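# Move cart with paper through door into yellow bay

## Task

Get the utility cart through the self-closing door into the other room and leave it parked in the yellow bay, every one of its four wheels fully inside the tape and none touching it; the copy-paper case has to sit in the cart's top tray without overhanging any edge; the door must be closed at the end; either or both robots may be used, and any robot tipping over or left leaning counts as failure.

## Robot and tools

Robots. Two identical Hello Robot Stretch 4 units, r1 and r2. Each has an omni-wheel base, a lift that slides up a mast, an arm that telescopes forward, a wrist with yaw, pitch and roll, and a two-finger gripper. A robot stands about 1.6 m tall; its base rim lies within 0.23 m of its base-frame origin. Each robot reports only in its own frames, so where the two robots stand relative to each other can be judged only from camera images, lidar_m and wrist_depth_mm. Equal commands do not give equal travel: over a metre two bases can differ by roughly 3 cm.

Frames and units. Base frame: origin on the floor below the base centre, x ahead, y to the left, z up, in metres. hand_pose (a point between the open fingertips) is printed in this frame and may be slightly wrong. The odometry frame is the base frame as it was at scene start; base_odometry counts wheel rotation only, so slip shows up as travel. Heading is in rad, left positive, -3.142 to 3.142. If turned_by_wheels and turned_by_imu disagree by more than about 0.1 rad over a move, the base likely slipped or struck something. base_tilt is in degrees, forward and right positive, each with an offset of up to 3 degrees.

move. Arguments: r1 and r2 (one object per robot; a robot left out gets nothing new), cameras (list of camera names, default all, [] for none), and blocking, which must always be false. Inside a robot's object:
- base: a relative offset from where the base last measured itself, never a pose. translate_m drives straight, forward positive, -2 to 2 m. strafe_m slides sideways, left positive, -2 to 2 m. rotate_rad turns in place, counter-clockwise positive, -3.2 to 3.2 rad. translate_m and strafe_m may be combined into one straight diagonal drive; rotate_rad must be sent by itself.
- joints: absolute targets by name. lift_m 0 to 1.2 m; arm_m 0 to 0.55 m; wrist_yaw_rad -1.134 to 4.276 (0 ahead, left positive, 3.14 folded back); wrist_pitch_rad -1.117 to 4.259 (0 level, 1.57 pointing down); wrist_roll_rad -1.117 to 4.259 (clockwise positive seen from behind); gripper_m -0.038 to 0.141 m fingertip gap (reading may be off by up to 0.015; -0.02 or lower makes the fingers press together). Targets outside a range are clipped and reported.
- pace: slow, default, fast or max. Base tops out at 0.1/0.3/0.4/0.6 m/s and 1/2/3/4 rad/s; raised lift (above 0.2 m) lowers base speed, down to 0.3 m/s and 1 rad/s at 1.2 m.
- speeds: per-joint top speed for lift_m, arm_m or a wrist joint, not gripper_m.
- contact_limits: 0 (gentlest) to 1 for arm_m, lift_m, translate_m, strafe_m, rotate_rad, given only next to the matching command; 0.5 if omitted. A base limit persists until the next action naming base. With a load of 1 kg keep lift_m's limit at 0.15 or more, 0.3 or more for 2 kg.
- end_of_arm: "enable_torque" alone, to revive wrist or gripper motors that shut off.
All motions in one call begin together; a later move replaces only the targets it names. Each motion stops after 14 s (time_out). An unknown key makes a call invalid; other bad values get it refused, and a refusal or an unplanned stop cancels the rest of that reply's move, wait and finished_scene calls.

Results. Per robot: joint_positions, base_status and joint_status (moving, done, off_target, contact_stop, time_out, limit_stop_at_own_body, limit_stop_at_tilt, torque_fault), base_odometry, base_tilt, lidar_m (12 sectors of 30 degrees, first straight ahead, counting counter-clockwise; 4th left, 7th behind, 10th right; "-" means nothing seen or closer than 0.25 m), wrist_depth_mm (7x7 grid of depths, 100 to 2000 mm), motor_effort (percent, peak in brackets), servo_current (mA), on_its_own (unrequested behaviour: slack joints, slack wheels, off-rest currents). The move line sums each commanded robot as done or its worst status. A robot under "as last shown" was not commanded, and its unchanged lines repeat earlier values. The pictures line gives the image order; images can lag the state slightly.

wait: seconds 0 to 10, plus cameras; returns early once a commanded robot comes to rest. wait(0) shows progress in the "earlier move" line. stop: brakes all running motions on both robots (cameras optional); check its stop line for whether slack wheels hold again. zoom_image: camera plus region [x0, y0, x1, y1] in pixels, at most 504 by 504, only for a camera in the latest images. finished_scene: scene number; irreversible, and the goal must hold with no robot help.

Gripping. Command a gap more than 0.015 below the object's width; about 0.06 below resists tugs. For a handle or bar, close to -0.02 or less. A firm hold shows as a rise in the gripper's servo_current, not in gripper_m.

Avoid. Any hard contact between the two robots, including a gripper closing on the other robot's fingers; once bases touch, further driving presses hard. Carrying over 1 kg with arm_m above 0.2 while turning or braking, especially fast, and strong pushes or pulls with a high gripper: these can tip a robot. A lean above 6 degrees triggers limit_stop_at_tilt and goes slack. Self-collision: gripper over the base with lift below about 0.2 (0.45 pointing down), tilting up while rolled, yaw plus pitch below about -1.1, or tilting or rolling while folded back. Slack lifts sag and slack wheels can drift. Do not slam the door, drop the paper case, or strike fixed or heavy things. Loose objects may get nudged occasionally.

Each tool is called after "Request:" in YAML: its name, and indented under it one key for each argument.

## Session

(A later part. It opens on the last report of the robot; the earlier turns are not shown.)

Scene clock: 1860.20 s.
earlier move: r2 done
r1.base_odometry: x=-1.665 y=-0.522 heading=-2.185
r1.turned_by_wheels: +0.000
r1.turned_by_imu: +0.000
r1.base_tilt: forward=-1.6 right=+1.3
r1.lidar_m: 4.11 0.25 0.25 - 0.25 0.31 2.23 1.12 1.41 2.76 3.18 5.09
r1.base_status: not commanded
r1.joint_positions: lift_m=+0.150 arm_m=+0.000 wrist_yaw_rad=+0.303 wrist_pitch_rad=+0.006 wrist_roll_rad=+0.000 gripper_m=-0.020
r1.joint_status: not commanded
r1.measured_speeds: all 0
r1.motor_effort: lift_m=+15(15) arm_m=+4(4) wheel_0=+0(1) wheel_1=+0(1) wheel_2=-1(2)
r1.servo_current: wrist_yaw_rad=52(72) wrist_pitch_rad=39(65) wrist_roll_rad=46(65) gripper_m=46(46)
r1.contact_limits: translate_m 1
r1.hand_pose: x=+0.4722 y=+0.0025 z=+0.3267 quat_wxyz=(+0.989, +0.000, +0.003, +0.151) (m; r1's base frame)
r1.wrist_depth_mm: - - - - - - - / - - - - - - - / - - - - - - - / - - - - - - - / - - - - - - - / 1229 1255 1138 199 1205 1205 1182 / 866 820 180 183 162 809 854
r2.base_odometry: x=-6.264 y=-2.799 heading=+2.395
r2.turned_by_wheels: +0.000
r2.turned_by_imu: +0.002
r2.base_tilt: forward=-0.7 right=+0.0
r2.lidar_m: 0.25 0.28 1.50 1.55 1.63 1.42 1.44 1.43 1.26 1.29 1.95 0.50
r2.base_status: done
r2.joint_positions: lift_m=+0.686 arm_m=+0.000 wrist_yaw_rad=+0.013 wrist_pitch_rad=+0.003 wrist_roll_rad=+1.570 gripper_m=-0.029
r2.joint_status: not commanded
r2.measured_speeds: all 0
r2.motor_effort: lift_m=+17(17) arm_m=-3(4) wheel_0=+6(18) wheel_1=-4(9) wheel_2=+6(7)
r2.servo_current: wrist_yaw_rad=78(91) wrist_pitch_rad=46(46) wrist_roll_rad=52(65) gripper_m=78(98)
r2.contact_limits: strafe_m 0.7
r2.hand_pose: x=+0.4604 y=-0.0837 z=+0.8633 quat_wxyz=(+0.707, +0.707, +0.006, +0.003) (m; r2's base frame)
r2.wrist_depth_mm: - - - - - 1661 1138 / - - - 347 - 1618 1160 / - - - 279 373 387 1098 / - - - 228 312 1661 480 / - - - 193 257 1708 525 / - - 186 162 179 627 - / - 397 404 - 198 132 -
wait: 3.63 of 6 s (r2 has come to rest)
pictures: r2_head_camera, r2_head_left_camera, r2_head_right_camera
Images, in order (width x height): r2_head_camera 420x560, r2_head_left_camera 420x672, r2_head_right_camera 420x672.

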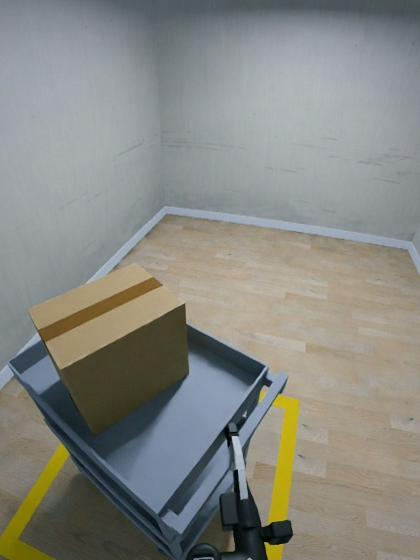

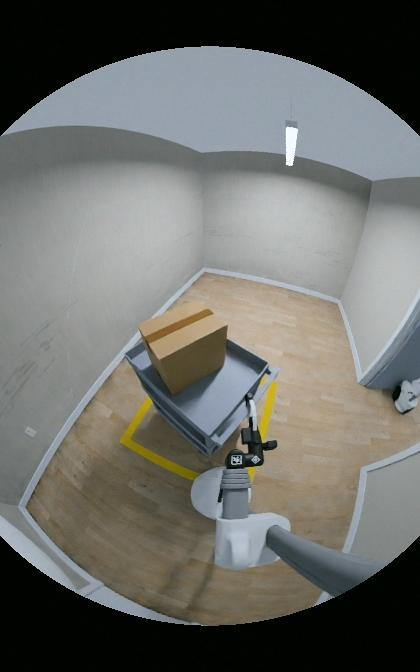

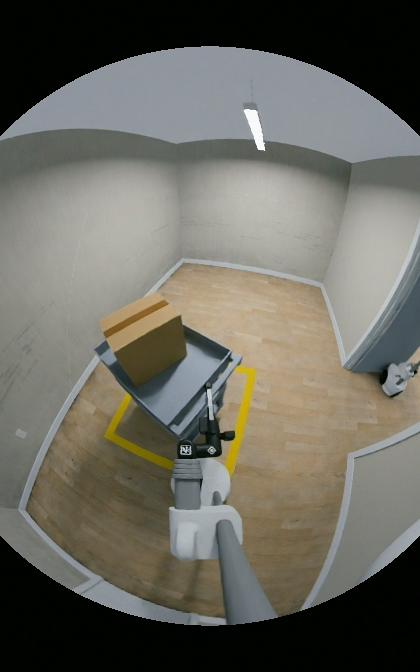

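Request:
move:
  r2: {"joints":{"gripper_m":0.1}}
  blocking: false
  cameras: []

Request:
wait:
  seconds: 3
  cameras: []

Request:
move:
  r2: {"base":{"translate_m":-0.7},"pace":"slow"}
  blocking: false
  cameras: []

Request:
wait:
  seconds: 9
  cameras: ["r2_head_camera"]

Request:
zoom_image:
  camera: "r2_head_camera"
  region: [0, 200, 420, 560]

Scene clock: 1870.70 s.
move: r2 moving
r1: as last shown
r1.turned_by_imu: -0.001
r1.lidar_m: 4.12 0.25 0.25 - 0.25 0.31 2.22 1.11 1.40 2.77 3.21 5.09
r1.motor_effort: lift_m=+15(15) arm_m=+4(4) wheel_0=-1(1) wheel_1=+0(1) wheel_2=-2(2)
r1.servo_current: wrist_yaw_rad=46(59) wrist_pitch_rad=46(52) wrist_roll_rad=65(65) gripper_m=39(46)
r1.contact_limits: translate_m 1
r1.wrist_depth_mm: - - - - - - - / - - - - - - - / - - - - - - - / - - - - - - - / - - - - - - - / 1229 1255 1118 199 1229 1205 1160 / 878 820 180 184 162 809 854
r2.base_odometry: x=-6.264 y=-2.799 heading=+2.395
r2.turned_by_wheels: +0.000
r2.turned_by_imu: +0.001
r2.base_tilt: forward=-0.7 right=+0.1
r2.lidar_m: 0.26 0.28 1.51 1.54 1.62 1.42 1.43 1.43 1.27 1.30 1.94 0.51
r2.base_status: not commanded
r2.joint_positions: lift_m=+0.686 arm_m=+0.000 wrist_yaw_rad=+0.009 wrist_pitch_rad=+0.003 wrist_roll_rad=+1.570 gripper_m=-0.003
r2.joint_status: gripper_m moving
r2.measured_speeds: translate_m=+0.000 strafe_m=+0.000 rotate_rad=+0.000 lift_m=+0.000 arm_m=+0.000 wrist_yaw_rad=-0.037 wrist_pitch_rad=+0.000 wrist_roll_rad=+0.000
r2.motor_effort: lift_m=+17(17) arm_m=-3(4) wheel_0=+6(7) wheel_1=-4(4) wheel_2=+6(6)
r2.servo_current: wrist_yaw_rad=52(78) wrist_pitch_rad=46(46) wrist_roll_rad=52(52) gripper_m=91(91)
r2.contact_limits: strafe_m 0.7
r2.hand_pose: x=+0.4601 y=-0.0847 z=+0.8633 quat_wxyz=(+0.707, +0.707, +0.004, +0.002) (m; r2's base frame)
r2.wrist_depth_mm: - - - - - 1661 1160 / - - - - - 1618 1138 / - - - 345 387 387 392 / - - - 235 320 1661 480 / - - - 197 264 1708 530 / - - 187 165 181 676 - / - 413 407 - 207 - -
pictures: none
No camera images: "cameras" was empty.

Scene clock: 1872.20 s.
earlier move: r2 done
r1.base_odometry: x=-1.665 y=-0.522 heading=-2.185
r1.turned_by_wheels: +0.000
r1.turned_by_imu: +0.000
r1.base_tilt: forward=-1.6 right=+1.3
r1.lidar_m: 4.12 0.26 0.25 - 0.25 0.31 2.26 1.10 1.39 2.76 3.19 5.10
r1.base_status: not commanded
r1.joint_positions: lift_m=+0.150 arm_m=+0.000 wrist_yaw_rad=+0.303 wrist_pitch_rad=+0.006 wrist_roll_rad=+0.000 gripper_m=-0.020
r1.joint_status: not commanded
r1.measured_speeds: all 0
r1.motor_effort: lift_m=+15(15) arm_m=+4(4) wheel_0=+0(1) wheel_1=+0(1) wheel_2=-2(2)
r1.servo_current: wrist_yaw_rad=39(72) wrist_pitch_rad=52(59) wrist_roll_rad=52(65) gripper_m=39(52)
r1.contact_limits: translate_m 1
r1.hand_pose: x=+0.4722 y=+0.0025 z=+0.3267 quat_wxyz=(+0.989, +0.000, +0.003, +0.151) (m; r1's base frame)
r1.wrist_depth_mm: - - - - - - - / - - - - - - - / - - - - - - - / - - - - - - - / - - - - - - - / 1255 1229 1138 199 1229 1182 1160 / 878 831 179 183 161 809 866
r2.base_odometry: x=-6.264 y=-2.799 heading=+2.394
r2.turned_by_wheels: +0.000
r2.turned_by_imu: +0.000
r2.base_tilt: forward=-0.6 right=+0.0
r2.lidar_m: 0.25 0.26 1.52 1.54 1.62 1.41 1.43 1.46 1.28 1.29 1.93 0.48
r2.base_status: not commanded
r2.joint_positions: lift_m=+0.686 arm_m=+0.000 wrist_yaw_rad=+0.001 wrist_pitch_rad=+0.003 wrist_roll_rad=+1.570 gripper_m=+0.100
r2.joint_status: all done
r2.measured_speeds: all 0
r2.motor_effort: lift_m=+17(17) arm_m=-3(4) wheel_0=+4(7) wheel_1=-4(4) wheel_2=+4(6)
r2.servo_current: wrist_yaw_rad=46(78) wrist_pitch_rad=46(46) wrist_roll_rad=46(65) gripper_m=52(137)
r2.contact_limits: strafe_m 0.7
r2.hand_pose: x=+0.4594 y=-0.0871 z=+0.8633 quat_wxyz=(+0.707, +0.707, +0.002, -0.001) (m; r2's base frame)
r2.wrist_depth_mm: - - - - - 1708 1160 / - - - - - 1661 1182 / - - - 364 397 1499 1118 / - - - 312 347 1661 473 / - - - 205 271 1708 508 / - - 193 166 196 647 - / - 427 413 - 211 - -
wait: 1.50 of 3 s (r2 has come to rest)
pictures: none
No camera images: "cameras" was empty.

Scene clock: 1872.70 s.
move: r2 moving
r1: as last shown
r1.lidar_m: 4.12 0.26 0.25 - 0.25 0.32 2.26 1.12 1.41 2.77 3.19 5.10
r1.motor_effort: lift_m=+15(15) arm_m=+4(4) wheel_0=-1(1) wheel_1=+1(1) wheel_2=-2(2)
r1.servo_current: wrist_yaw_rad=46(59) wrist_pitch_rad=46(59) wrist_roll_rad=52(59) gripper_m=39(46)
r1.contact_limits: translate_m 1
r1.wrist_depth_mm: - - - - - - - / - - - - - - - / - - - - - - - / - - - - - - - / - - - - - - - / 1229 1255 1138 200 1229 1182 1205 / 878 842 180 183 161 809 854
r2.base_odometry: x=-6.255 y=-2.807 heading=+2.394
r2.turned_by_wheels: +0.000
r2.turned_by_imu: +0.000
r2.base_tilt: forward=-0.6 right=+0.1
r2.lidar_m: 0.25 0.28 1.51 1.51 1.61 1.41 1.44 1.42 1.28 1.30 1.91 0.48
r2.base_status: translate_m moving
r2.joint_positions: lift_m=+0.686 arm_m=+0.000 wrist_yaw_rad=+0.001 wrist_pitch_rad=+0.003 wrist_roll_rad=+1.570 gripper_m=+0.100
r2.joint_status: not commanded
r2.measured_speeds: translate_m=-0.048 strafe_m=+0.000 rotate_rad=+0.000 lift_m=+0.000 arm_m=+0.000 wrist_yaw_rad=+0.000 wrist_pitch_rad=+0.000 wrist_roll_rad=+0.000
r2.motor_effort: lift_m=+17(17) arm_m=-4(4) wheel_0=-11(11) wheel_1=-4(6) wheel_2=+8(9)
r2.servo_current: wrist_yaw_rad=46(59) wrist_pitch_rad=39(46) wrist_roll_rad=39(52) gripper_m=46(52)
r2.hand_pose: x=+0.4594 y=-0.0871 z=+0.8633 quat_wxyz=(+0.707, +0.707, +0.002, -0.001) (m; r2's base frame)
r2.wrist_depth_mm: - - - - - 1708 1205 / - - - - - 1708 1182 / - - - 375 - 1499 1078 / - - - 317 345 1618 473 / - - - 270 278 1708 517 / - - 193 172 194 640 - / - 439 421 - 216 - -
pictures: none
No camera images: "cameras" was empty.

Scene clock: 1880.47 s.
earlier move: r2 done
r1.base_odometry: x=-1.665 y=-0.522 heading=-2.185
r1.turned_by_wheels: +0.000
r1.turned_by_imu: +0.000
r1.base_tilt: forward=-1.6 right=+1.3
r1.lidar_m: 4.15 0.25 0.25 - 0.25 0.31 2.25 1.12 1.39 2.77 3.15 5.10
r1.base_status: not commanded
r1.joint_positions: lift_m=+0.150 arm_m=+0.000 wrist_yaw_rad=+0.303 wrist_pitch_rad=+0.006 wrist_roll_rad=+0.000 gripper_m=-0.020
r1.joint_status: not commanded
r1.measured_speeds: all 0
r1.motor_effort: lift_m=+15(15) arm_m=+4(4) wheel_0=+0(1) wheel_1=+0(1) wheel_2=-2(2)
r1.servo_current: wrist_yaw_rad=52(85) wrist_pitch_rad=46(59) wrist_roll_rad=78(78) gripper_m=46(52)
r1.contact_limits: translate_m 1
r1.hand_pose: x=+0.4722 y=+0.0025 z=+0.3267 quat_wxyz=(+0.989, +0.000, +0.003, +0.151) (m; r1's base frame)
r1.wrist_depth_mm: - - - - - - - / - - - - - - - / - - - - - - - / - - - - - - - / - - - - - - - / 1255 1229 1118 200 1182 1205 1182 / 878 831 180 183 161 809 842
r2.base_odometry: x=-5.751 y=-3.275 heading=+2.394
r2.turned_by_wheels: +0.000
r2.turned_by_imu: +0.001
r2.base_tilt: forward=-0.7 right=+0.1
r2.lidar_m: 0.94 1.22 1.74 1.45 0.84 0.77 0.76 0.95 1.04 1.05 1.30 2.44
r2.base_status: done
r2.joint_positions: lift_m=+0.686 arm_m=+0.000 wrist_yaw_rad=+0.001 wrist_pitch_rad=+0.003 wrist_roll_rad=+1.570 gripper_m=+0.100
r2.joint_status: not commanded
r2.measured_speeds: all 0
r2.motor_effort: lift_m=+17(17) arm_m=-3(4) wheel_0=-4(11) wheel_1=-5(7) wheel_2=+5(10)
r2.servo_current: wrist_yaw_rad=39(59) wrist_pitch_rad=46(52) wrist_roll_rad=52(65) gripper_m=46(59)
r2.hand_pose: x=+0.4594 y=-0.0871 z=+0.8633 quat_wxyz=(+0.707, +0.707, +0.002, -0.001) (m; r2's base frame)
r2.wrist_depth_mm: - - - - - 1708 1182 / - - - - - 1708 1182 / - - - - - 1708 1205 / - - - - - 1205 1060 / - - - 1060 - 891 - / - - 193 759 192 - - / - - - - - - -
wait: 7.77 of 9 s (r2 has come to rest)
pictures: r2_head_camera
Images, in order (width x height): r2_head_camera 420x560.

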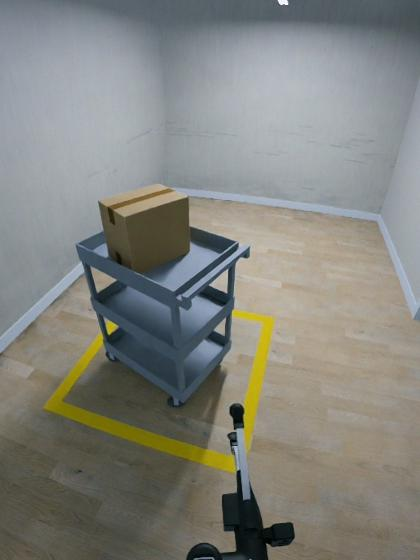

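Scaled by 1.200 from the camera's 420x560 image, which has a finer 1200x1600 frame.

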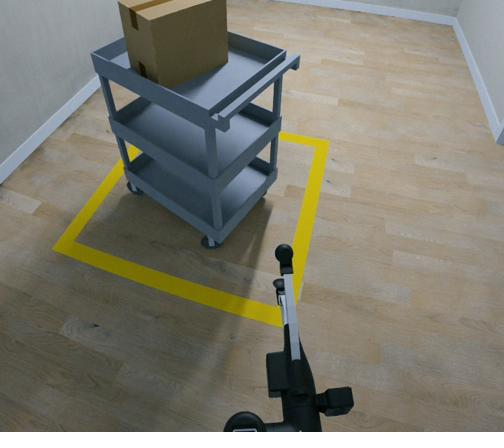

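Request:
zoom_image:
  camera: "r2_head_camera"
  region: [40, 290, 160, 420]

Request:
zoom_image:
  camera: "r2_head_camera"
  region: [150, 290, 290, 420]

Scaled by 3.877 from the camera's 420x560 image, which has a finer 1200x1600 frame.

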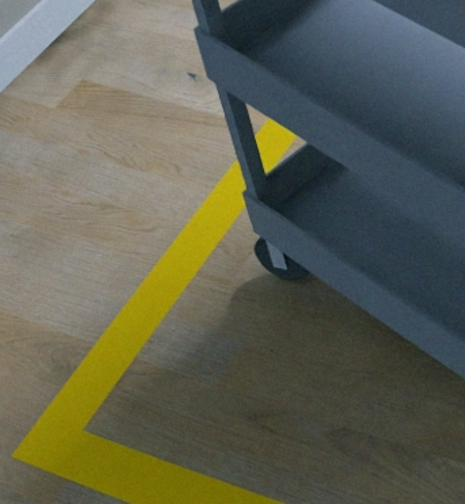

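Scaled by 3.600 from the camera's 420x560 image, which has a finer 1200x1600 frame.

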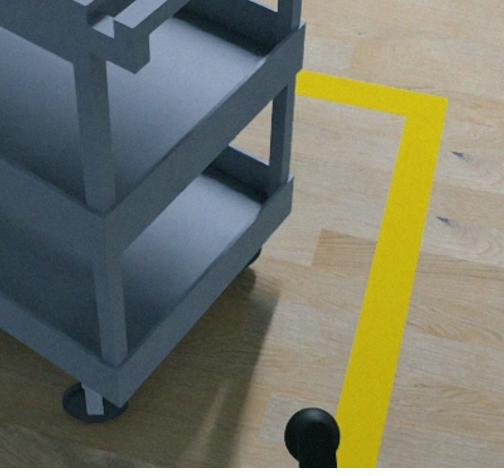

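Request:
zoom_image:
  camera: "r2_head_camera"
  region: [60, 170, 260, 320]

Request:
move:
  r1: {"base":{"rotate_rad":0.3},"pace":"slow"}
  r2: {"base":{"strafe_m":0.75},"pace":"slow"}
  blocking: false
  cameras: ["r1_head_camera","r1_head_left_camera"]

Scaled by 2.520 from the camera's 420x560 image, which has a finer 1200x1600 frame.

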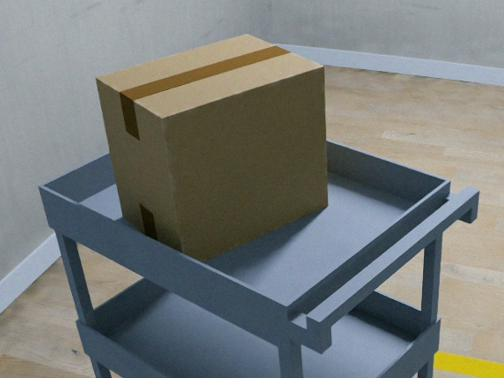

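Scene clock: 1897.23 s.
move: r1 moving; r2 moving
r1.base_odometry: x=-1.665 y=-0.522 heading=-2.060
r1.turned_by_wheels: +0.126
r1.turned_by_imu: +0.125
r1.base_tilt: forward=-1.6 right=+1.2
r1.lidar_m: 3.38 0.25 0.25 - 0.25 0.35 2.26 1.10 1.79 2.80 3.45 5.07
r1.base_status: rotate_rad moving
r1.joint_positions: lift_m=+0.150 arm_m=+0.000 wrist_yaw_rad=+0.302 wrist_pitch_rad=+0.006 wrist_roll_rad=+0.000 gripper_m=-0.020
r1.joint_status: not commanded
r1.measured_speeds: translate_m=+0.000 strafe_m=-0.001 rotate_rad=+0.495 lift_m=+0.000 arm_m=+0.000 wrist_yaw_rad=+0.000 wrist_pitch_rad=+0.000 wrist_roll_rad=+0.000
r1.motor_effort: lift_m=+15(15) arm_m=+4(4) wheel_0=-13(14) wheel_1=-3(5) wheel_2=-6(6)
r1.servo_current: wrist_yaw_rad=46(59) wrist_pitch_rad=46(52) wrist_roll_rad=52(65) gripper_m=39(46)
r1.hand_pose: x=+0.4722 y=+0.0024 z=+0.3267 quat_wxyz=(+0.989, +0.000, +0.003, +0.151) (m; r1's base frame)
r1.wrist_depth_mm: - - - - - - - / - - - - - - - / - - - - - - - / - - - - - - - / - - - - - - - / 1205 1205 1138 199 1205 1205 1182 / 891 842 180 183 161 820 854
r2.base_odometry: x=-5.761 y=-3.285 heading=+2.394
r2.turned_by_wheels: +0.000
r2.turned_by_imu: +0.002
r2.base_tilt: forward=-0.7 right=+0.1
r2.lidar_m: 0.94 1.21 1.72 1.45 0.86 0.73 0.77 0.97 1.05 1.08 1.29 2.47
r2.base_status: strafe_m moving
r2.joint_positions: lift_m=+0.686 arm_m=+0.000 wrist_yaw_rad=+0.001 wrist_pitch_rad=+0.003 wrist_roll_rad=+1.570 gripper_m=+0.100
r2.joint_status: not commanded
r2.measured_speeds: translate_m=+0.000 strafe_m=+0.057 rotate_rad=-0.001 lift_m=+0.000 arm_m=+0.000 wrist_yaw_rad=+0.000 wrist_pitch_rad=+0.000 wrist_roll_rad=+0.000
r2.motor_effort: lift_m=+17(17) arm_m=-3(4) wheel_0=-8(10) wheel_1=+9(9) wheel_2=+0(4)
r2.servo_current: wrist_yaw_rad=46(59) wrist_pitch_rad=33(46) wrist_roll_rad=46(52) gripper_m=46(59)
r2.hand_pose: x=+0.4594 y=-0.0871 z=+0.8633 quat_wxyz=(+0.707, +0.707, +0.002, -0.001) (m; r2's base frame)
r2.wrist_depth_mm: - - - - - 1708 1182 / - - - - - 1708 1182 / - - - - - 1756 1182 / - - - - - 1229 1098 / - - - 1060 - 866 - / - - 193 768 187 - - / - - - - - 1708 -
pictures: r1_head_camera, r1_head_left_camera
Images, in order (width x height): r1_head_camera 420x560, r1_head_left_camera 420x672.

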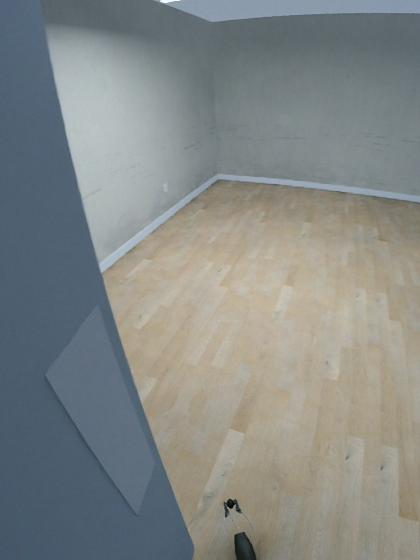

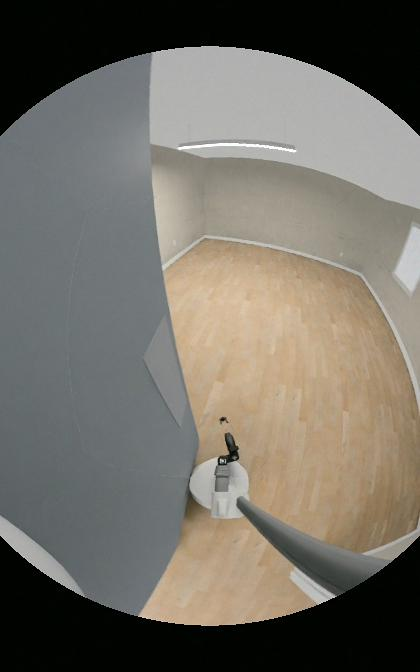

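Request:
wait:
  seconds: 5
  cameras: ["r1_head_right_camera","r1_head_left_camera","r2_head_camera"]

Scene clock: 1908.43 s.
earlier move: r1 done; r2 done
r1.base_odometry: x=-1.665 y=-0.522 heading=-1.886
r1.turned_by_wheels: +0.173
r1.turned_by_imu: +0.173
r1.base_tilt: forward=-1.5 right=+1.3
r1.lidar_m: 0.35 0.25 - 0.25 0.25 0.50 2.25 1.12 2.76 2.86 3.97 5.09
r1.base_status: done
r1.joint_positions: lift_m=+0.150 arm_m=+0.000 wrist_yaw_rad=+0.302 wrist_pitch_rad=+0.006 wrist_roll_rad=+0.000 gripper_m=-0.020
r1.joint_status: not commanded
r1.measured_speeds: all 0
r1.motor_effort: lift_m=+15(15) arm_m=+4(4) wheel_0=-8(14) wheel_1=+0(5) wheel_2=-4(7)
r1.servo_current: wrist_yaw_rad=52(72) wrist_pitch_rad=52(59) wrist_roll_rad=39(72) gripper_m=39(52)
r1.hand_pose: x=+0.4722 y=+0.0024 z=+0.3267 quat_wxyz=(+0.989, +0.000, +0.003, +0.151) (m; r1's base frame)
r1.wrist_depth_mm: 156 - - - - - - / 154 - - - - - - / 158 - - - - - - / 154 - - - - - - / 155 - - - - - - / 154 1138 1160 200 1229 1182 1182 / 158 169 180 183 161 798 854
r2.base_odometry: x=-6.261 y=-3.824 heading=+2.394
r2.turned_by_wheels: +0.000
r2.turned_by_imu: +0.003
r2.base_tilt: forward=-0.7 right=+0.1
r2.lidar_m: 1.25 1.19 1.04 1.01 0.62 0.49 0.51 0.64 1.26 1.77 2.16 1.18
r2.base_status: done
r2.joint_positions: lift_m=+0.686 arm_m=+0.000 wrist_yaw_rad=+0.001 wrist_pitch_rad=+0.003 wrist_roll_rad=+1.570 gripper_m=+0.100
r2.joint_status: not commanded
r2.measured_speeds: all 0
r2.motor_effort: lift_m=+17(17) arm_m=-4(4) wheel_0=-5(11) wheel_1=+4(9) wheel_2=+0(4)
r2.servo_current: wrist_yaw_rad=46(65) wrist_pitch_rad=39(52) wrist_roll_rad=52(65) gripper_m=52(59)
r2.hand_pose: x=+0.4594 y=-0.0871 z=+0.8633 quat_wxyz=(+0.707, +0.707, +0.002, -0.001) (m; r2's base frame)
r2.wrist_depth_mm: - - - 946 - 1308 - / - - - 960 - 1336 - / - - - - - 1576 1098 / - - - - - 1921 1205 / - - - - - 1756 1205 / - - 188 - 183 1537 1229 / - - - - - - 1205
wait: 0.00 of 5 s (r1 and r2 have come to rest)
pictures: r1_head_left_camera, r1_head_right_camera, r2_head_camera
Images, in order (width x height): r1_head_left_camera 420x672, r1_head_right_camera 420x672, r2_head_camera 420x560.

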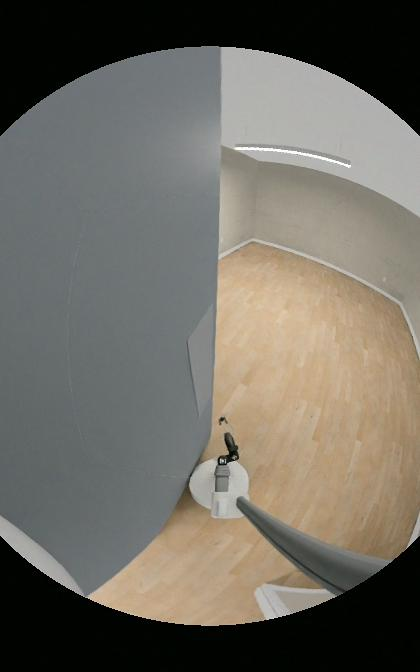

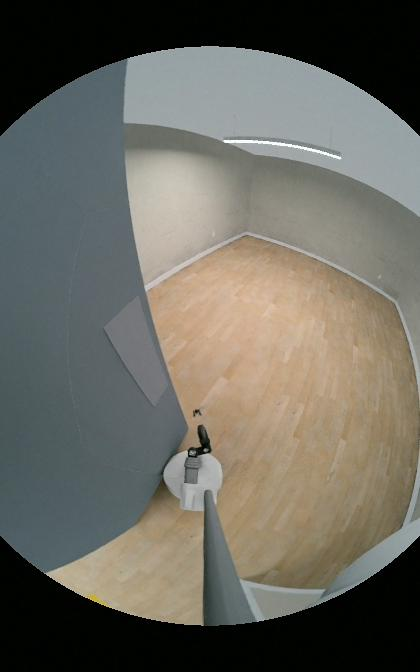

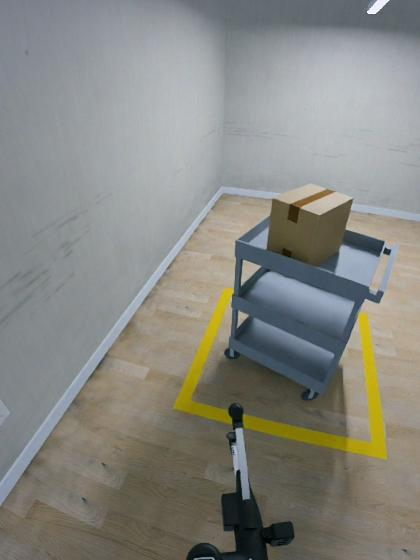

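Request:
move:
  r1: {"base":{"rotate_rad":-1.2},"pace":"slow"}
  blocking: false
  cameras: []

Request:
wait:
  seconds: 4
  cameras: []

Request:
move:
  r1: {"base":{"translate_m":0.45},"pace":"slow"}
  blocking: false
  cameras: []

Request:
wait:
  seconds: 6
  cameras: ["r1_head_left_camera","r1_head_right_camera"]

Scene clock: 1916.23 s.
move: r1 moving
r1.base_odometry: x=-1.665 y=-0.522 heading=-2.011
r1.turned_by_wheels: -0.124
r1.turned_by_imu: -0.125
r1.base_tilt: forward=-1.6 right=+1.3
r1.lidar_m: 3.17 0.25 0.25 - 0.25 0.40 2.21 1.12 2.05 2.81 3.61 5.09
r1.base_status: rotate_rad moving
r1.joint_positions: lift_m=+0.150 arm_m=+0.000 wrist_yaw_rad=+0.302 wrist_pitch_rad=+0.006 wrist_roll_rad=+0.000 gripper_m=-0.020
r1.joint_status: not commanded
r1.measured_speeds: translate_m=+0.001 strafe_m=-0.001 rotate_rad=-0.486 lift_m=+0.000 arm_m=+0.000 wrist_yaw_rad=+0.000 wrist_pitch_rad=+0.000 wrist_roll_rad=+0.000
r1.motor_effort: lift_m=+15(15) arm_m=+4(4) wheel_0=+5(6) wheel_1=+11(12) wheel_2=+3(4)
r1.servo_current: wrist_yaw_rad=39(65) wrist_pitch_rad=46(59) wrist_roll_rad=59(59) gripper_m=46(52)
r1.hand_pose: x=+0.4722 y=+0.0024 z=+0.3267 quat_wxyz=(+0.989, +0.000, +0.003, +0.151) (m; r1's base frame)
r1.wrist_depth_mm: - - - - - - - / - - - - - - - / - - - - - - - / - - - - - - - / - - - - - - - / 1138 1229 1118 198 1182 1182 1182 / 831 831 180 183 162 809 842
r2: as last shown
r2.turned_by_imu: +0.001
r2.lidar_m: 1.29 1.18 1.05 1.00 0.61 0.49 0.49 0.62 1.26 1.78 2.12 1.16
r2.motor_effort: lift_m=+17(17) arm_m=-3(4) wheel_0=-5(5) wheel_1=+5(5) wheel_2=+0(1)
r2.servo_current: wrist_yaw_rad=52(52) wrist_pitch_rad=39(46) wrist_roll_rad=46(52) gripper_m=52(59)
r2.wrist_depth_mm: - - - 946 - 1255 - / - - - 960 - 1366 - / - - - - - 1576 1098 / - - - - - 1863 1229 / - - - - - 1808 1229 / - - 188 - 184 1537 1205 / - - - - - - 1182
pictures: none
No camera images: "cameras" was empty.

Scene clock: 1918.23 s.
earlier move: r1 done
r1.base_odometry: x=-1.665 y=-0.522 heading=-3.086
r1.turned_by_wheels: -1.075
r1.turned_by_imu: -1.080
r1.base_tilt: forward=-1.6 right=+1.3
r1.lidar_m: 3.47 5.08 3.28 0.25 0.25 - 0.25 0.40 2.21 1.08 1.89 2.77
r1.base_status: done
r1.joint_positions: lift_m=+0.150 arm_m=+0.000 wrist_yaw_rad=+0.302 wrist_pitch_rad=+0.006 wrist_roll_rad=+0.000 gripper_m=-0.020
r1.joint_status: not commanded
r1.measured_speeds: all 0
r1.motor_effort: lift_m=+15(15) arm_m=+4(4) wheel_0=-3(6) wheel_1=+5(13) wheel_2=+4(6)
r1.servo_current: wrist_yaw_rad=59(65) wrist_pitch_rad=46(59) wrist_roll_rad=46(65) gripper_m=39(52)
r1.hand_pose: x=+0.4722 y=+0.0024 z=+0.3267 quat_wxyz=(+0.989, +0.000, +0.003, +0.151) (m; r1's base frame)
r1.wrist_depth_mm: - - - - - - - / - - - - - - - / - - - - - - - / - - - - - - - / - - - - - - - / 1229 1229 1138 199 1205 1182 1138 / 866 831 180 183 162 831 842
r2.base_odometry: x=-6.261 y=-3.824 heading=+2.394
r2.turned_by_wheels: +0.000
r2.turned_by_imu: +0.000
r2.base_tilt: forward=-0.7 right=+0.1
r2.lidar_m: 1.27 1.15 1.05 1.00 0.60 0.50 0.50 0.67 1.26 1.75 2.14 1.16
r2.base_status: not commanded
r2.joint_positions: lift_m=+0.686 arm_m=+0.000 wrist_yaw_rad=+0.001 wrist_pitch_rad=+0.003 wrist_roll_rad=+1.570 gripper_m=+0.100
r2.joint_status: not commanded
r2.measured_speeds: all 0
r2.motor_effort: lift_m=+17(17) arm_m=-3(4) wheel_0=-5(5) wheel_1=+4(5) wheel_2=+0(1)
r2.servo_current: wrist_yaw_rad=46(59) wrist_pitch_rad=39(46) wrist_roll_rad=52(59) gripper_m=46(59)
r2.hand_pose: x=+0.4594 y=-0.0871 z=+0.8633 quat_wxyz=(+0.707, +0.707, +0.002, -0.001) (m; r2's base frame)
r2.wrist_depth_mm: - - - 946 - 1255 - / - - - 976 - 1336 - / - - - - - 1661 1118 / - - - - - 1863 1205 / - - - - - 1756 1205 / - - 189 - 185 1537 1205 / - - - - - - 1205
wait: 2.00 of 4 s (r1 has come to rest)
pictures: none
No camera images: "cameras" was empty.

Scene clock: 1918.73 s.
move: r1 moving
r1.base_odometry: x=-1.677 y=-0.522 heading=-3.085
r1.turned_by_wheels: +0.000
r1.turned_by_imu: +0.000
r1.base_tilt: forward=-1.6 right=+1.3
r1.lidar_m: 3.49 5.08 3.28 0.25 0.25 0.25 0.25 0.40 2.19 1.11 1.96 2.77
r1.base_status: translate_m moving
r1.joint_positions: lift_m=+0.150 arm_m=+0.000 wrist_yaw_rad=+0.302 wrist_pitch_rad=+0.006 wrist_roll_rad=+0.000 gripper_m=-0.020
r1.joint_status: not commanded
r1.measured_speeds: translate_m=+0.048 strafe_m=+0.000 rotate_rad=-0.001 lift_m=+0.000 arm_m=+0.000 wrist_yaw_rad=+0.000 wrist_pitch_rad=+0.000 wrist_roll_rad=+0.000
r1.motor_effort: lift_m=+15(15) arm_m=+4(4) wheel_0=+3(3) wheel_1=+6(8) wheel_2=-2(3)
r1.servo_current: wrist_yaw_rad=39(59) wrist_pitch_rad=46(52) wrist_roll_rad=52(52) gripper_m=39(52)
r1.hand_pose: x=+0.4722 y=+0.0024 z=+0.3267 quat_wxyz=(+0.989, +0.000, +0.003, +0.151) (m; r1's base frame)
r1.wrist_depth_mm: - - - - - - - / - - - - - - - / - - - - - - - / - - - - - - - / - - - - - - - / 1205 1229 1138 200 1229 1229 1160 / 878 831 180 183 162 820 842
r2: as last shown
r2.lidar_m: 1.31 1.18 1.03 0.99 0.59 0.50 0.49 0.64 1.28 1.77 2.16 1.16
r2.motor_effort: lift_m=+17(17) arm_m=-4(4) wheel_0=-5(5) wheel_1=+4(4) wheel_2=+0(0)
r2.servo_current: wrist_yaw_rad=39(52) wrist_pitch_rad=46(46) wrist_roll_rad=59(59) gripper_m=52(52)
r2.wrist_depth_mm: - - - 946 - 1255 - / - - - 960 - 1308 - / - - - - - 1618 1078 / - - - - - 1863 1205 / - - - - - 1756 1229 / - - 189 - 185 1537 1205 / - - - - - - 1182
pictures: none
No camera images: "cameras" was empty.

Scene clock: 1924.03 s.
earlier move: r1 done
r1.base_odometry: x=-2.114 y=-0.547 heading=-3.085
r1.turned_by_wheels: +0.000
r1.turned_by_imu: +0.000
r1.base_tilt: forward=-1.6 right=+1.2
r1.lidar_m: 3.16 4.72 3.66 2.41 2.25 0.25 0.26 0.86 1.23 1.37 2.47 2.51
r1.base_status: done
r1.joint_positions: lift_m=+0.150 arm_m=+0.000 wrist_yaw_rad=+0.302 wrist_pitch_rad=+0.006 wrist_roll_rad=+0.000 gripper_m=-0.020
r1.joint_status: not commanded
r1.measured_speeds: all 0
r1.motor_effort: lift_m=+15(15) arm_m=+3(4) wheel_0=+0(4) wheel_1=+5(9) wheel_2=+2(5)
r1.servo_current: wrist_yaw_rad=46(78) wrist_pitch_rad=52(59) wrist_roll_rad=46(72) gripper_m=39(52)
r1.hand_pose: x=+0.4722 y=+0.0024 z=+0.3267 quat_wxyz=(+0.989, +0.000, +0.003, +0.151) (m; r1's base frame)
r1.wrist_depth_mm: - - - - - - - / - - - - - - - / - - - - - - - / - - - - - - - / - - - - - - - / 1229 1205 1118 198 1229 1205 1160 / 866 842 180 183 161 820 831
r2.base_odometry: x=-6.261 y=-3.824 heading=+2.394
r2.turned_by_wheels: +0.000
r2.turned_by_imu: +0.001
r2.base_tilt: forward=-0.6 right=+0.1
r2.lidar_m: 1.27 1.18 1.04 1.00 0.61 0.52 0.51 0.65 1.29 1.75 2.15 1.16
r2.base_status: not commanded
r2.joint_positions: lift_m=+0.686 arm_m=+0.000 wrist_yaw_rad=+0.001 wrist_pitch_rad=+0.003 wrist_roll_rad=+1.570 gripper_m=+0.100
r2.joint_status: not commanded
r2.measured_speeds: all 0
r2.motor_effort: lift_m=+17(17) arm_m=-4(4) wheel_0=-5(5) wheel_1=+4(5) wheel_2=+0(1)
r2.servo_current: wrist_yaw_rad=52(72) wrist_pitch_rad=39(52) wrist_roll_rad=39(59) gripper_m=59(59)
r2.hand_pose: x=+0.4594 y=-0.0871 z=+0.8633 quat_wxyz=(+0.707, +0.707, +0.002, -0.001) (m; r2's base frame)
r2.wrist_depth_mm: - - - 960 - 1255 - / - - - 960 - 1336 - / - - - - - 1618 1098 / - - - - - 1863 1205 / - - - - - 1708 1205 / - - 188 - 185 1537 1229 / - - - - - - 1205
wait: 5.30 of 6 s (r1 has come to rest)
pictures: r1_head_left_camera, r1_head_right_camera
Images, in order (width x height): r1_head_left_camera 420x672, r1_head_right_camera 420x672.

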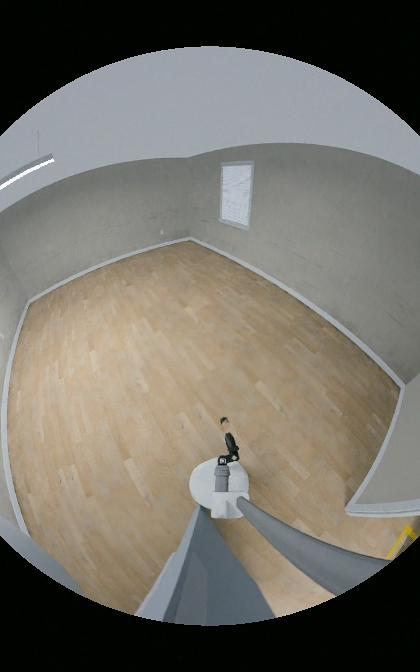

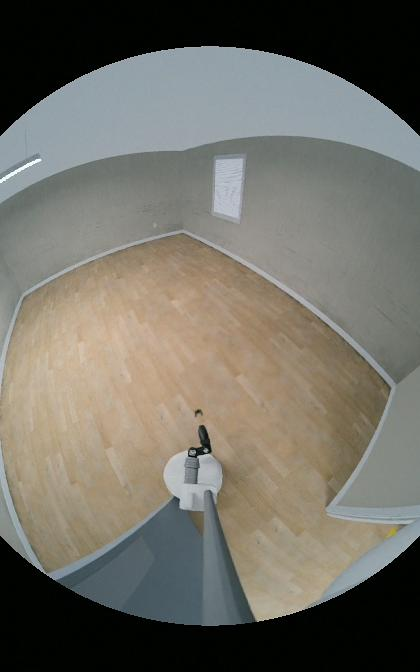

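Request:
move:
  r1: {"base":{"translate_m":0.9},"pace":"slow"}
  blocking: false
  cameras: []

Request:
wait:
  seconds: 10
  cameras: ["r1_head_left_camera","r1_head_right_camera","r2_head_camera"]

Scene clock: 1933.27 s.
move: r1 moving
r1.base_odometry: x=-2.127 y=-0.548 heading=-3.085
r1.turned_by_wheels: +0.001
r1.turned_by_imu: +0.000
r1.base_tilt: forward=-1.6 right=+1.3
r1.lidar_m: 3.16 4.73 3.68 2.47 2.24 0.25 0.25 0.87 1.21 1.37 2.45 2.50
r1.base_status: translate_m moving
r1.joint_positions: lift_m=+0.150 arm_m=+0.000 wrist_yaw_rad=+0.302 wrist_pitch_rad=+0.006 wrist_roll_rad=+0.000 gripper_m=-0.020
r1.joint_status: not commanded
r1.measured_speeds: translate_m=+0.049 strafe_m=+0.000 rotate_rad=+0.000 lift_m=+0.000 arm_m=+0.000 wrist_yaw_rad=+0.000 wrist_pitch_rad=+0.000 wrist_roll_rad=+0.000
r1.motor_effort: lift_m=+15(15) arm_m=+4(4) wheel_0=+2(4) wheel_1=+9(9) wheel_2=-3(4)
r1.servo_current: wrist_yaw_rad=72(85) wrist_pitch_rad=46(52) wrist_roll_rad=33(59) gripper_m=33(52)
r1.hand_pose: x=+0.4722 y=+0.0024 z=+0.3267 quat_wxyz=(+0.989, +0.000, +0.003, +0.151) (m; r1's base frame)
r1.wrist_depth_mm: - - - - - - - / - - - - - - - / - - - - - - - / - - - - - - - / - - - - - - - / 1255 1229 1118 200 1229 1182 1160 / 878 831 180 184 161 820 854
r2: as last shown
r2.base_tilt: forward=-0.7 right=+0.1
r2.lidar_m: 1.26 1.17 1.02 0.96 0.61 0.52 0.51 0.64 1.31 1.77 2.15 1.17
r2.motor_effort: lift_m=+17(17) arm_m=-4(4) wheel_0=-5(5) wheel_1=+4(5) wheel_2=+0(0)
r2.servo_current: wrist_yaw_rad=46(59) wrist_pitch_rad=39(46) wrist_roll_rad=52(65) gripper_m=52(59)
r2.wrist_depth_mm: - - - 946 - 1281 - / - - - 960 - 1308 - / - - - - - 1618 1118 / - - - - - 1863 1205 / - - - - - 1708 1205 / - - 189 - 185 1499 1182 / - - - - - - 1205
pictures: none
No camera images: "cameras" was empty.

Scene clock: 1943.03 s.
earlier move: r1 done
r1.base_odometry: x=-3.013 y=-0.598 heading=-3.085
r1.turned_by_wheels: +0.000
r1.turned_by_imu: -0.001
r1.base_tilt: forward=-1.6 right=+1.2
r1.lidar_m: 2.45 4.03 4.07 2.99 2.78 2.82 1.93 1.69 1.82 2.09 1.92 1.97
r1.base_status: done
r1.joint_positions: lift_m=+0.150 arm_m=+0.000 wrist_yaw_rad=+0.302 wrist_pitch_rad=+0.006 wrist_roll_rad=+0.000 gripper_m=-0.020
r1.joint_status: not commanded
r1.measured_speeds: all 0
r1.motor_effort: lift_m=+15(15) arm_m=+4(4) wheel_0=+3(7) wheel_1=+4(9) wheel_2=-1(6)
r1.servo_current: wrist_yaw_rad=46(85) wrist_pitch_rad=52(59) wrist_roll_rad=52(65) gripper_m=39(52)
r1.hand_pose: x=+0.4722 y=+0.0024 z=+0.3267 quat_wxyz=(+0.989, +0.000, +0.003, +0.151) (m; r1's base frame)
r1.wrist_depth_mm: - - - - - - - / - - - - - - - / - - - - - - - / - - - - - - - / - - - - - - - / 1229 1229 1118 198 1229 1229 1160 / 878 842 180 183 161 820 842
r2.base_odometry: x=-6.261 y=-3.824 heading=+2.394
r2.turned_by_wheels: +0.000
r2.turned_by_imu: +0.001
r2.base_tilt: forward=-0.7 right=+0.1
r2.lidar_m: 1.26 1.18 1.03 1.02 0.60 0.51 0.49 0.66 1.26 1.77 2.14 1.16
r2.base_status: not commanded
r2.joint_positions: lift_m=+0.686 arm_m=+0.000 wrist_yaw_rad=+0.001 wrist_pitch_rad=+0.003 wrist_roll_rad=+1.570 gripper_m=+0.100
r2.joint_status: not commanded
r2.measured_speeds: all 0
r2.motor_effort: lift_m=+17(17) arm_m=-3(4) wheel_0=-4(5) wheel_1=+4(5) wheel_2=+0(1)
r2.servo_current: wrist_yaw_rad=46(59) wrist_pitch_rad=39(52) wrist_roll_rad=52(65) gripper_m=52(59)
r2.hand_pose: x=+0.4594 y=-0.0871 z=+0.8633 quat_wxyz=(+0.707, +0.707, +0.002, -0.001) (m; r2's base frame)
r2.wrist_depth_mm: - - - 960 - 1281 - / - - - 960 - 1336 - / - - - - - 1618 1098 / - - - - - 1863 1205 / - - - - - 1756 1205 / - - 189 - 185 1537 1205 / - - - - - - 1182
wait: 9.77 of 10 s (r1 has come to rest)
pictures: r1_head_left_camera, r1_head_right_camera, r2_head_camera
Images, in order (width x height): r1_head_left_camera 420x672, r1_head_right_camera 420x672, r2_head_camera 420x560.

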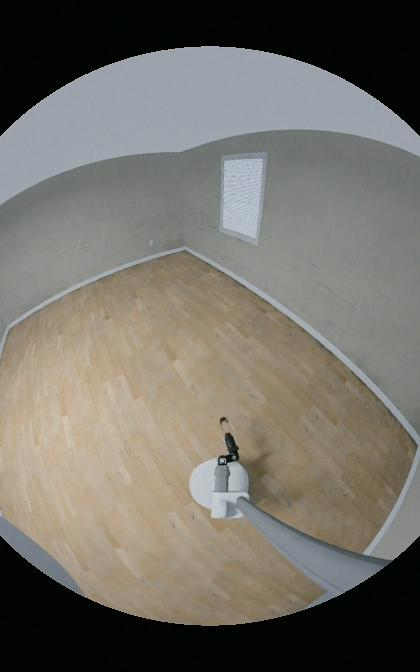

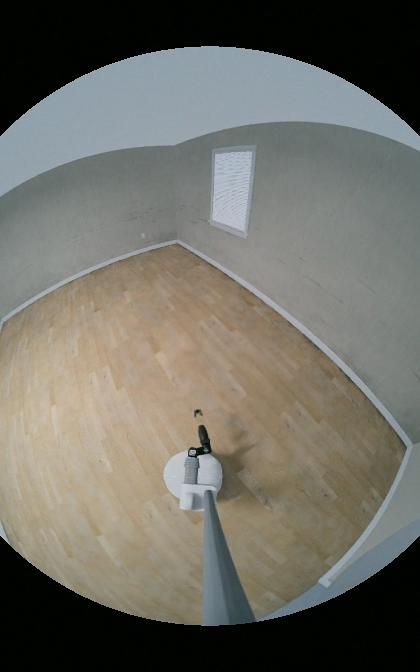

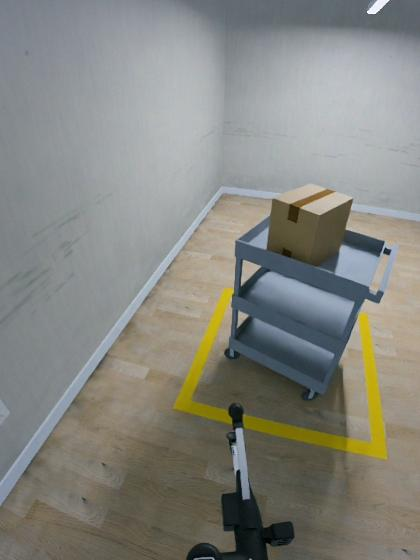

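Cart is good. Look at the door.

Request:
move:
  r1: {"base":{"rotate_rad":-1.8}}
  blocking: false
  cameras: []

Request:
wait:
  seconds: 6
  cameras: ["r1_head_left_camera","r1_head_right_camera"]

Scene clock: 1949.50 s.
move: r1 moving
r1.base_odometry: x=-3.013 y=-0.598 heading=+2.945
r1.turned_by_wheels: -0.253
r1.turned_by_imu: -0.254
r1.base_tilt: forward=-1.6 right=+1.3
r1.lidar_m: 2.13 3.31 4.03 3.49 2.81 2.78 2.23 1.81 1.71 1.96 1.93 1.92
r1.base_status: rotate_rad moving
r1.joint_positions: lift_m=+0.150 arm_m=+0.000 wrist_yaw_rad=+0.302 wrist_pitch_rad=+0.006 wrist_roll_rad=+0.000 gripper_m=-0.020
r1.joint_status: not commanded
r1.measured_speeds: translate_m=+0.001 strafe_m=+0.000 rotate_rad=-0.974 lift_m=+0.000 arm_m=+0.000 wrist_yaw_rad=+0.000 wrist_pitch_rad=+0.000 wrist_roll_rad=+0.000
r1.motor_effort: lift_m=+15(15) arm_m=+4(4) wheel_0=+7(9) wheel_1=+8(9) wheel_2=+7(8)
r1.servo_current: wrist_yaw_rad=65(65) wrist_pitch_rad=39(52) wrist_roll_rad=65(65) gripper_m=39(46)
r1.hand_pose: x=+0.4722 y=+0.0024 z=+0.3267 quat_wxyz=(+0.989, +0.000, +0.003, +0.151) (m; r1's base frame)
r1.wrist_depth_mm: - - - - - - - / - - - - - - - / - - - - - - - / - - - - - - - / - - - - - 1661 - / 1205 1255 1118 199 1229 1205 1182 / 878 831 180 183 161 820 842
r2: as last shown
r2.lidar_m: 1.28 1.18 1.03 0.99 0.60 0.50 0.49 0.63 1.28 1.78 2.17 1.19
r2.motor_effort: lift_m=+17(17) arm_m=-3(4) wheel_0=-5(5) wheel_1=+4(5) wheel_2=+0(0)
r2.servo_current: wrist_yaw_rad=46(52) wrist_pitch_rad=39(52) wrist_roll_rad=52(59) gripper_m=52(52)
r2.wrist_depth_mm: - - - 931 - 1255 - / - - - 976 - 1336 - / - - - - - 1661 1118 / - - - - - 1863 1205 / - - - - - 1808 1182 / - - 189 - 184 1537 1205 / - - - - - - 1182
pictures: none
No camera images: "cameras" was empty.

Scene clock: 1951.20 s.
earlier move: r1 done
r1.base_odometry: x=-3.013 y=-0.598 heading=+1.399
r1.turned_by_wheels: -1.547
r1.turned_by_imu: -1.555
r1.base_tilt: forward=-1.6 right=+1.3
r1.lidar_m: 1.96 1.93 1.93 2.14 3.45 4.01 3.45 2.84 2.81 2.14 1.77 1.69
r1.base_status: done
r1.joint_positions: lift_m=+0.150 arm_m=+0.000 wrist_yaw_rad=+0.302 wrist_pitch_rad=+0.006 wrist_roll_rad=+0.000 gripper_m=-0.020
r1.joint_status: not commanded
r1.measured_speeds: all 0
r1.motor_effort: lift_m=+15(15) arm_m=+0(4) wheel_0=+3(9) wheel_1=+1(10) wheel_2=+1(8)
r1.servo_current: wrist_yaw_rad=59(72) wrist_pitch_rad=46(59) wrist_roll_rad=52(65) gripper_m=39(52)
r1.hand_pose: x=+0.4722 y=+0.0024 z=+0.3267 quat_wxyz=(+0.989, +0.000, +0.003, +0.151) (m; r1's base frame)
r1.wrist_depth_mm: - - - - - - - / - - - - - - - / - - - - - - - / - - - - - - - / - - 1708 - 1921 - - / 1229 1229 1138 199 1182 1182 1182 / 878 831 180 184 162 809 854
r2.base_odometry: x=-6.261 y=-3.824 heading=+2.394
r2.turned_by_wheels: +0.000
r2.turned_by_imu: +0.000
r2.base_tilt: forward=-0.7 right=+0.1
r2.lidar_m: 1.28 1.17 1.04 1.00 0.62 0.48 0.49 0.64 1.29 1.76 2.16 1.15
r2.base_status: not commanded
r2.joint_positions: lift_m=+0.686 arm_m=+0.000 wrist_yaw_rad=+0.001 wrist_pitch_rad=+0.003 wrist_roll_rad=+1.570 gripper_m=+0.100
r2.joint_status: not commanded
r2.measured_speeds: all 0
r2.motor_effort: lift_m=+17(17) arm_m=-3(4) wheel_0=-5(5) wheel_1=+4(5) wheel_2=+0(1)
r2.servo_current: wrist_yaw_rad=39(59) wrist_pitch_rad=39(52) wrist_roll_rad=46(59) gripper_m=46(59)
r2.hand_pose: x=+0.4594 y=-0.0871 z=+0.8633 quat_wxyz=(+0.707, +0.707, +0.002, -0.001) (m; r2's base frame)
r2.wrist_depth_mm: - - - 960 - 1255 - / - - - 976 - 1336 - / - - - - - 1618 1098 / - - - - - 1863 1205 / - - - - - 1756 1205 / - - 188 - 185 1499 1229 / - - - - - - 1205
wait: 1.70 of 6 s (r1 has come to rest)
pictures: r1_head_left_camera, r1_head_right_camera
Images, in order (width x height): r1_head_left_camera 420x672, r1_head_right_camera 420x672.

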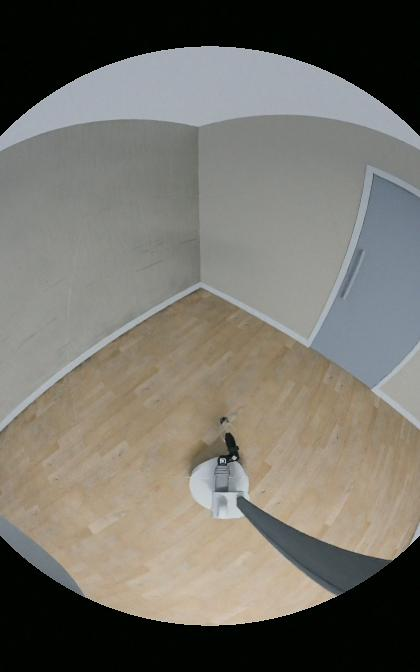

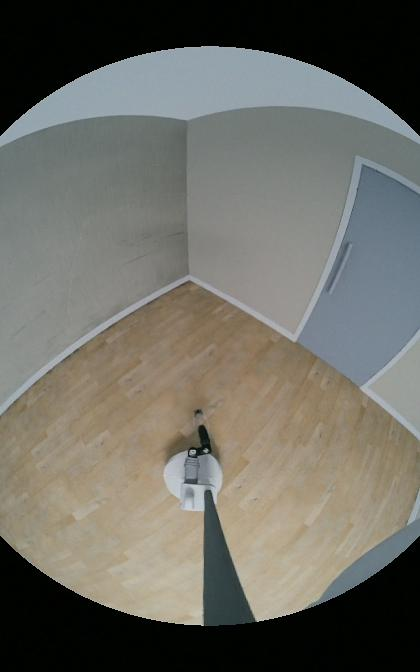

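Door shut.

Request:
finished_scene:
  scene: 2

The scene is finished: the task was done.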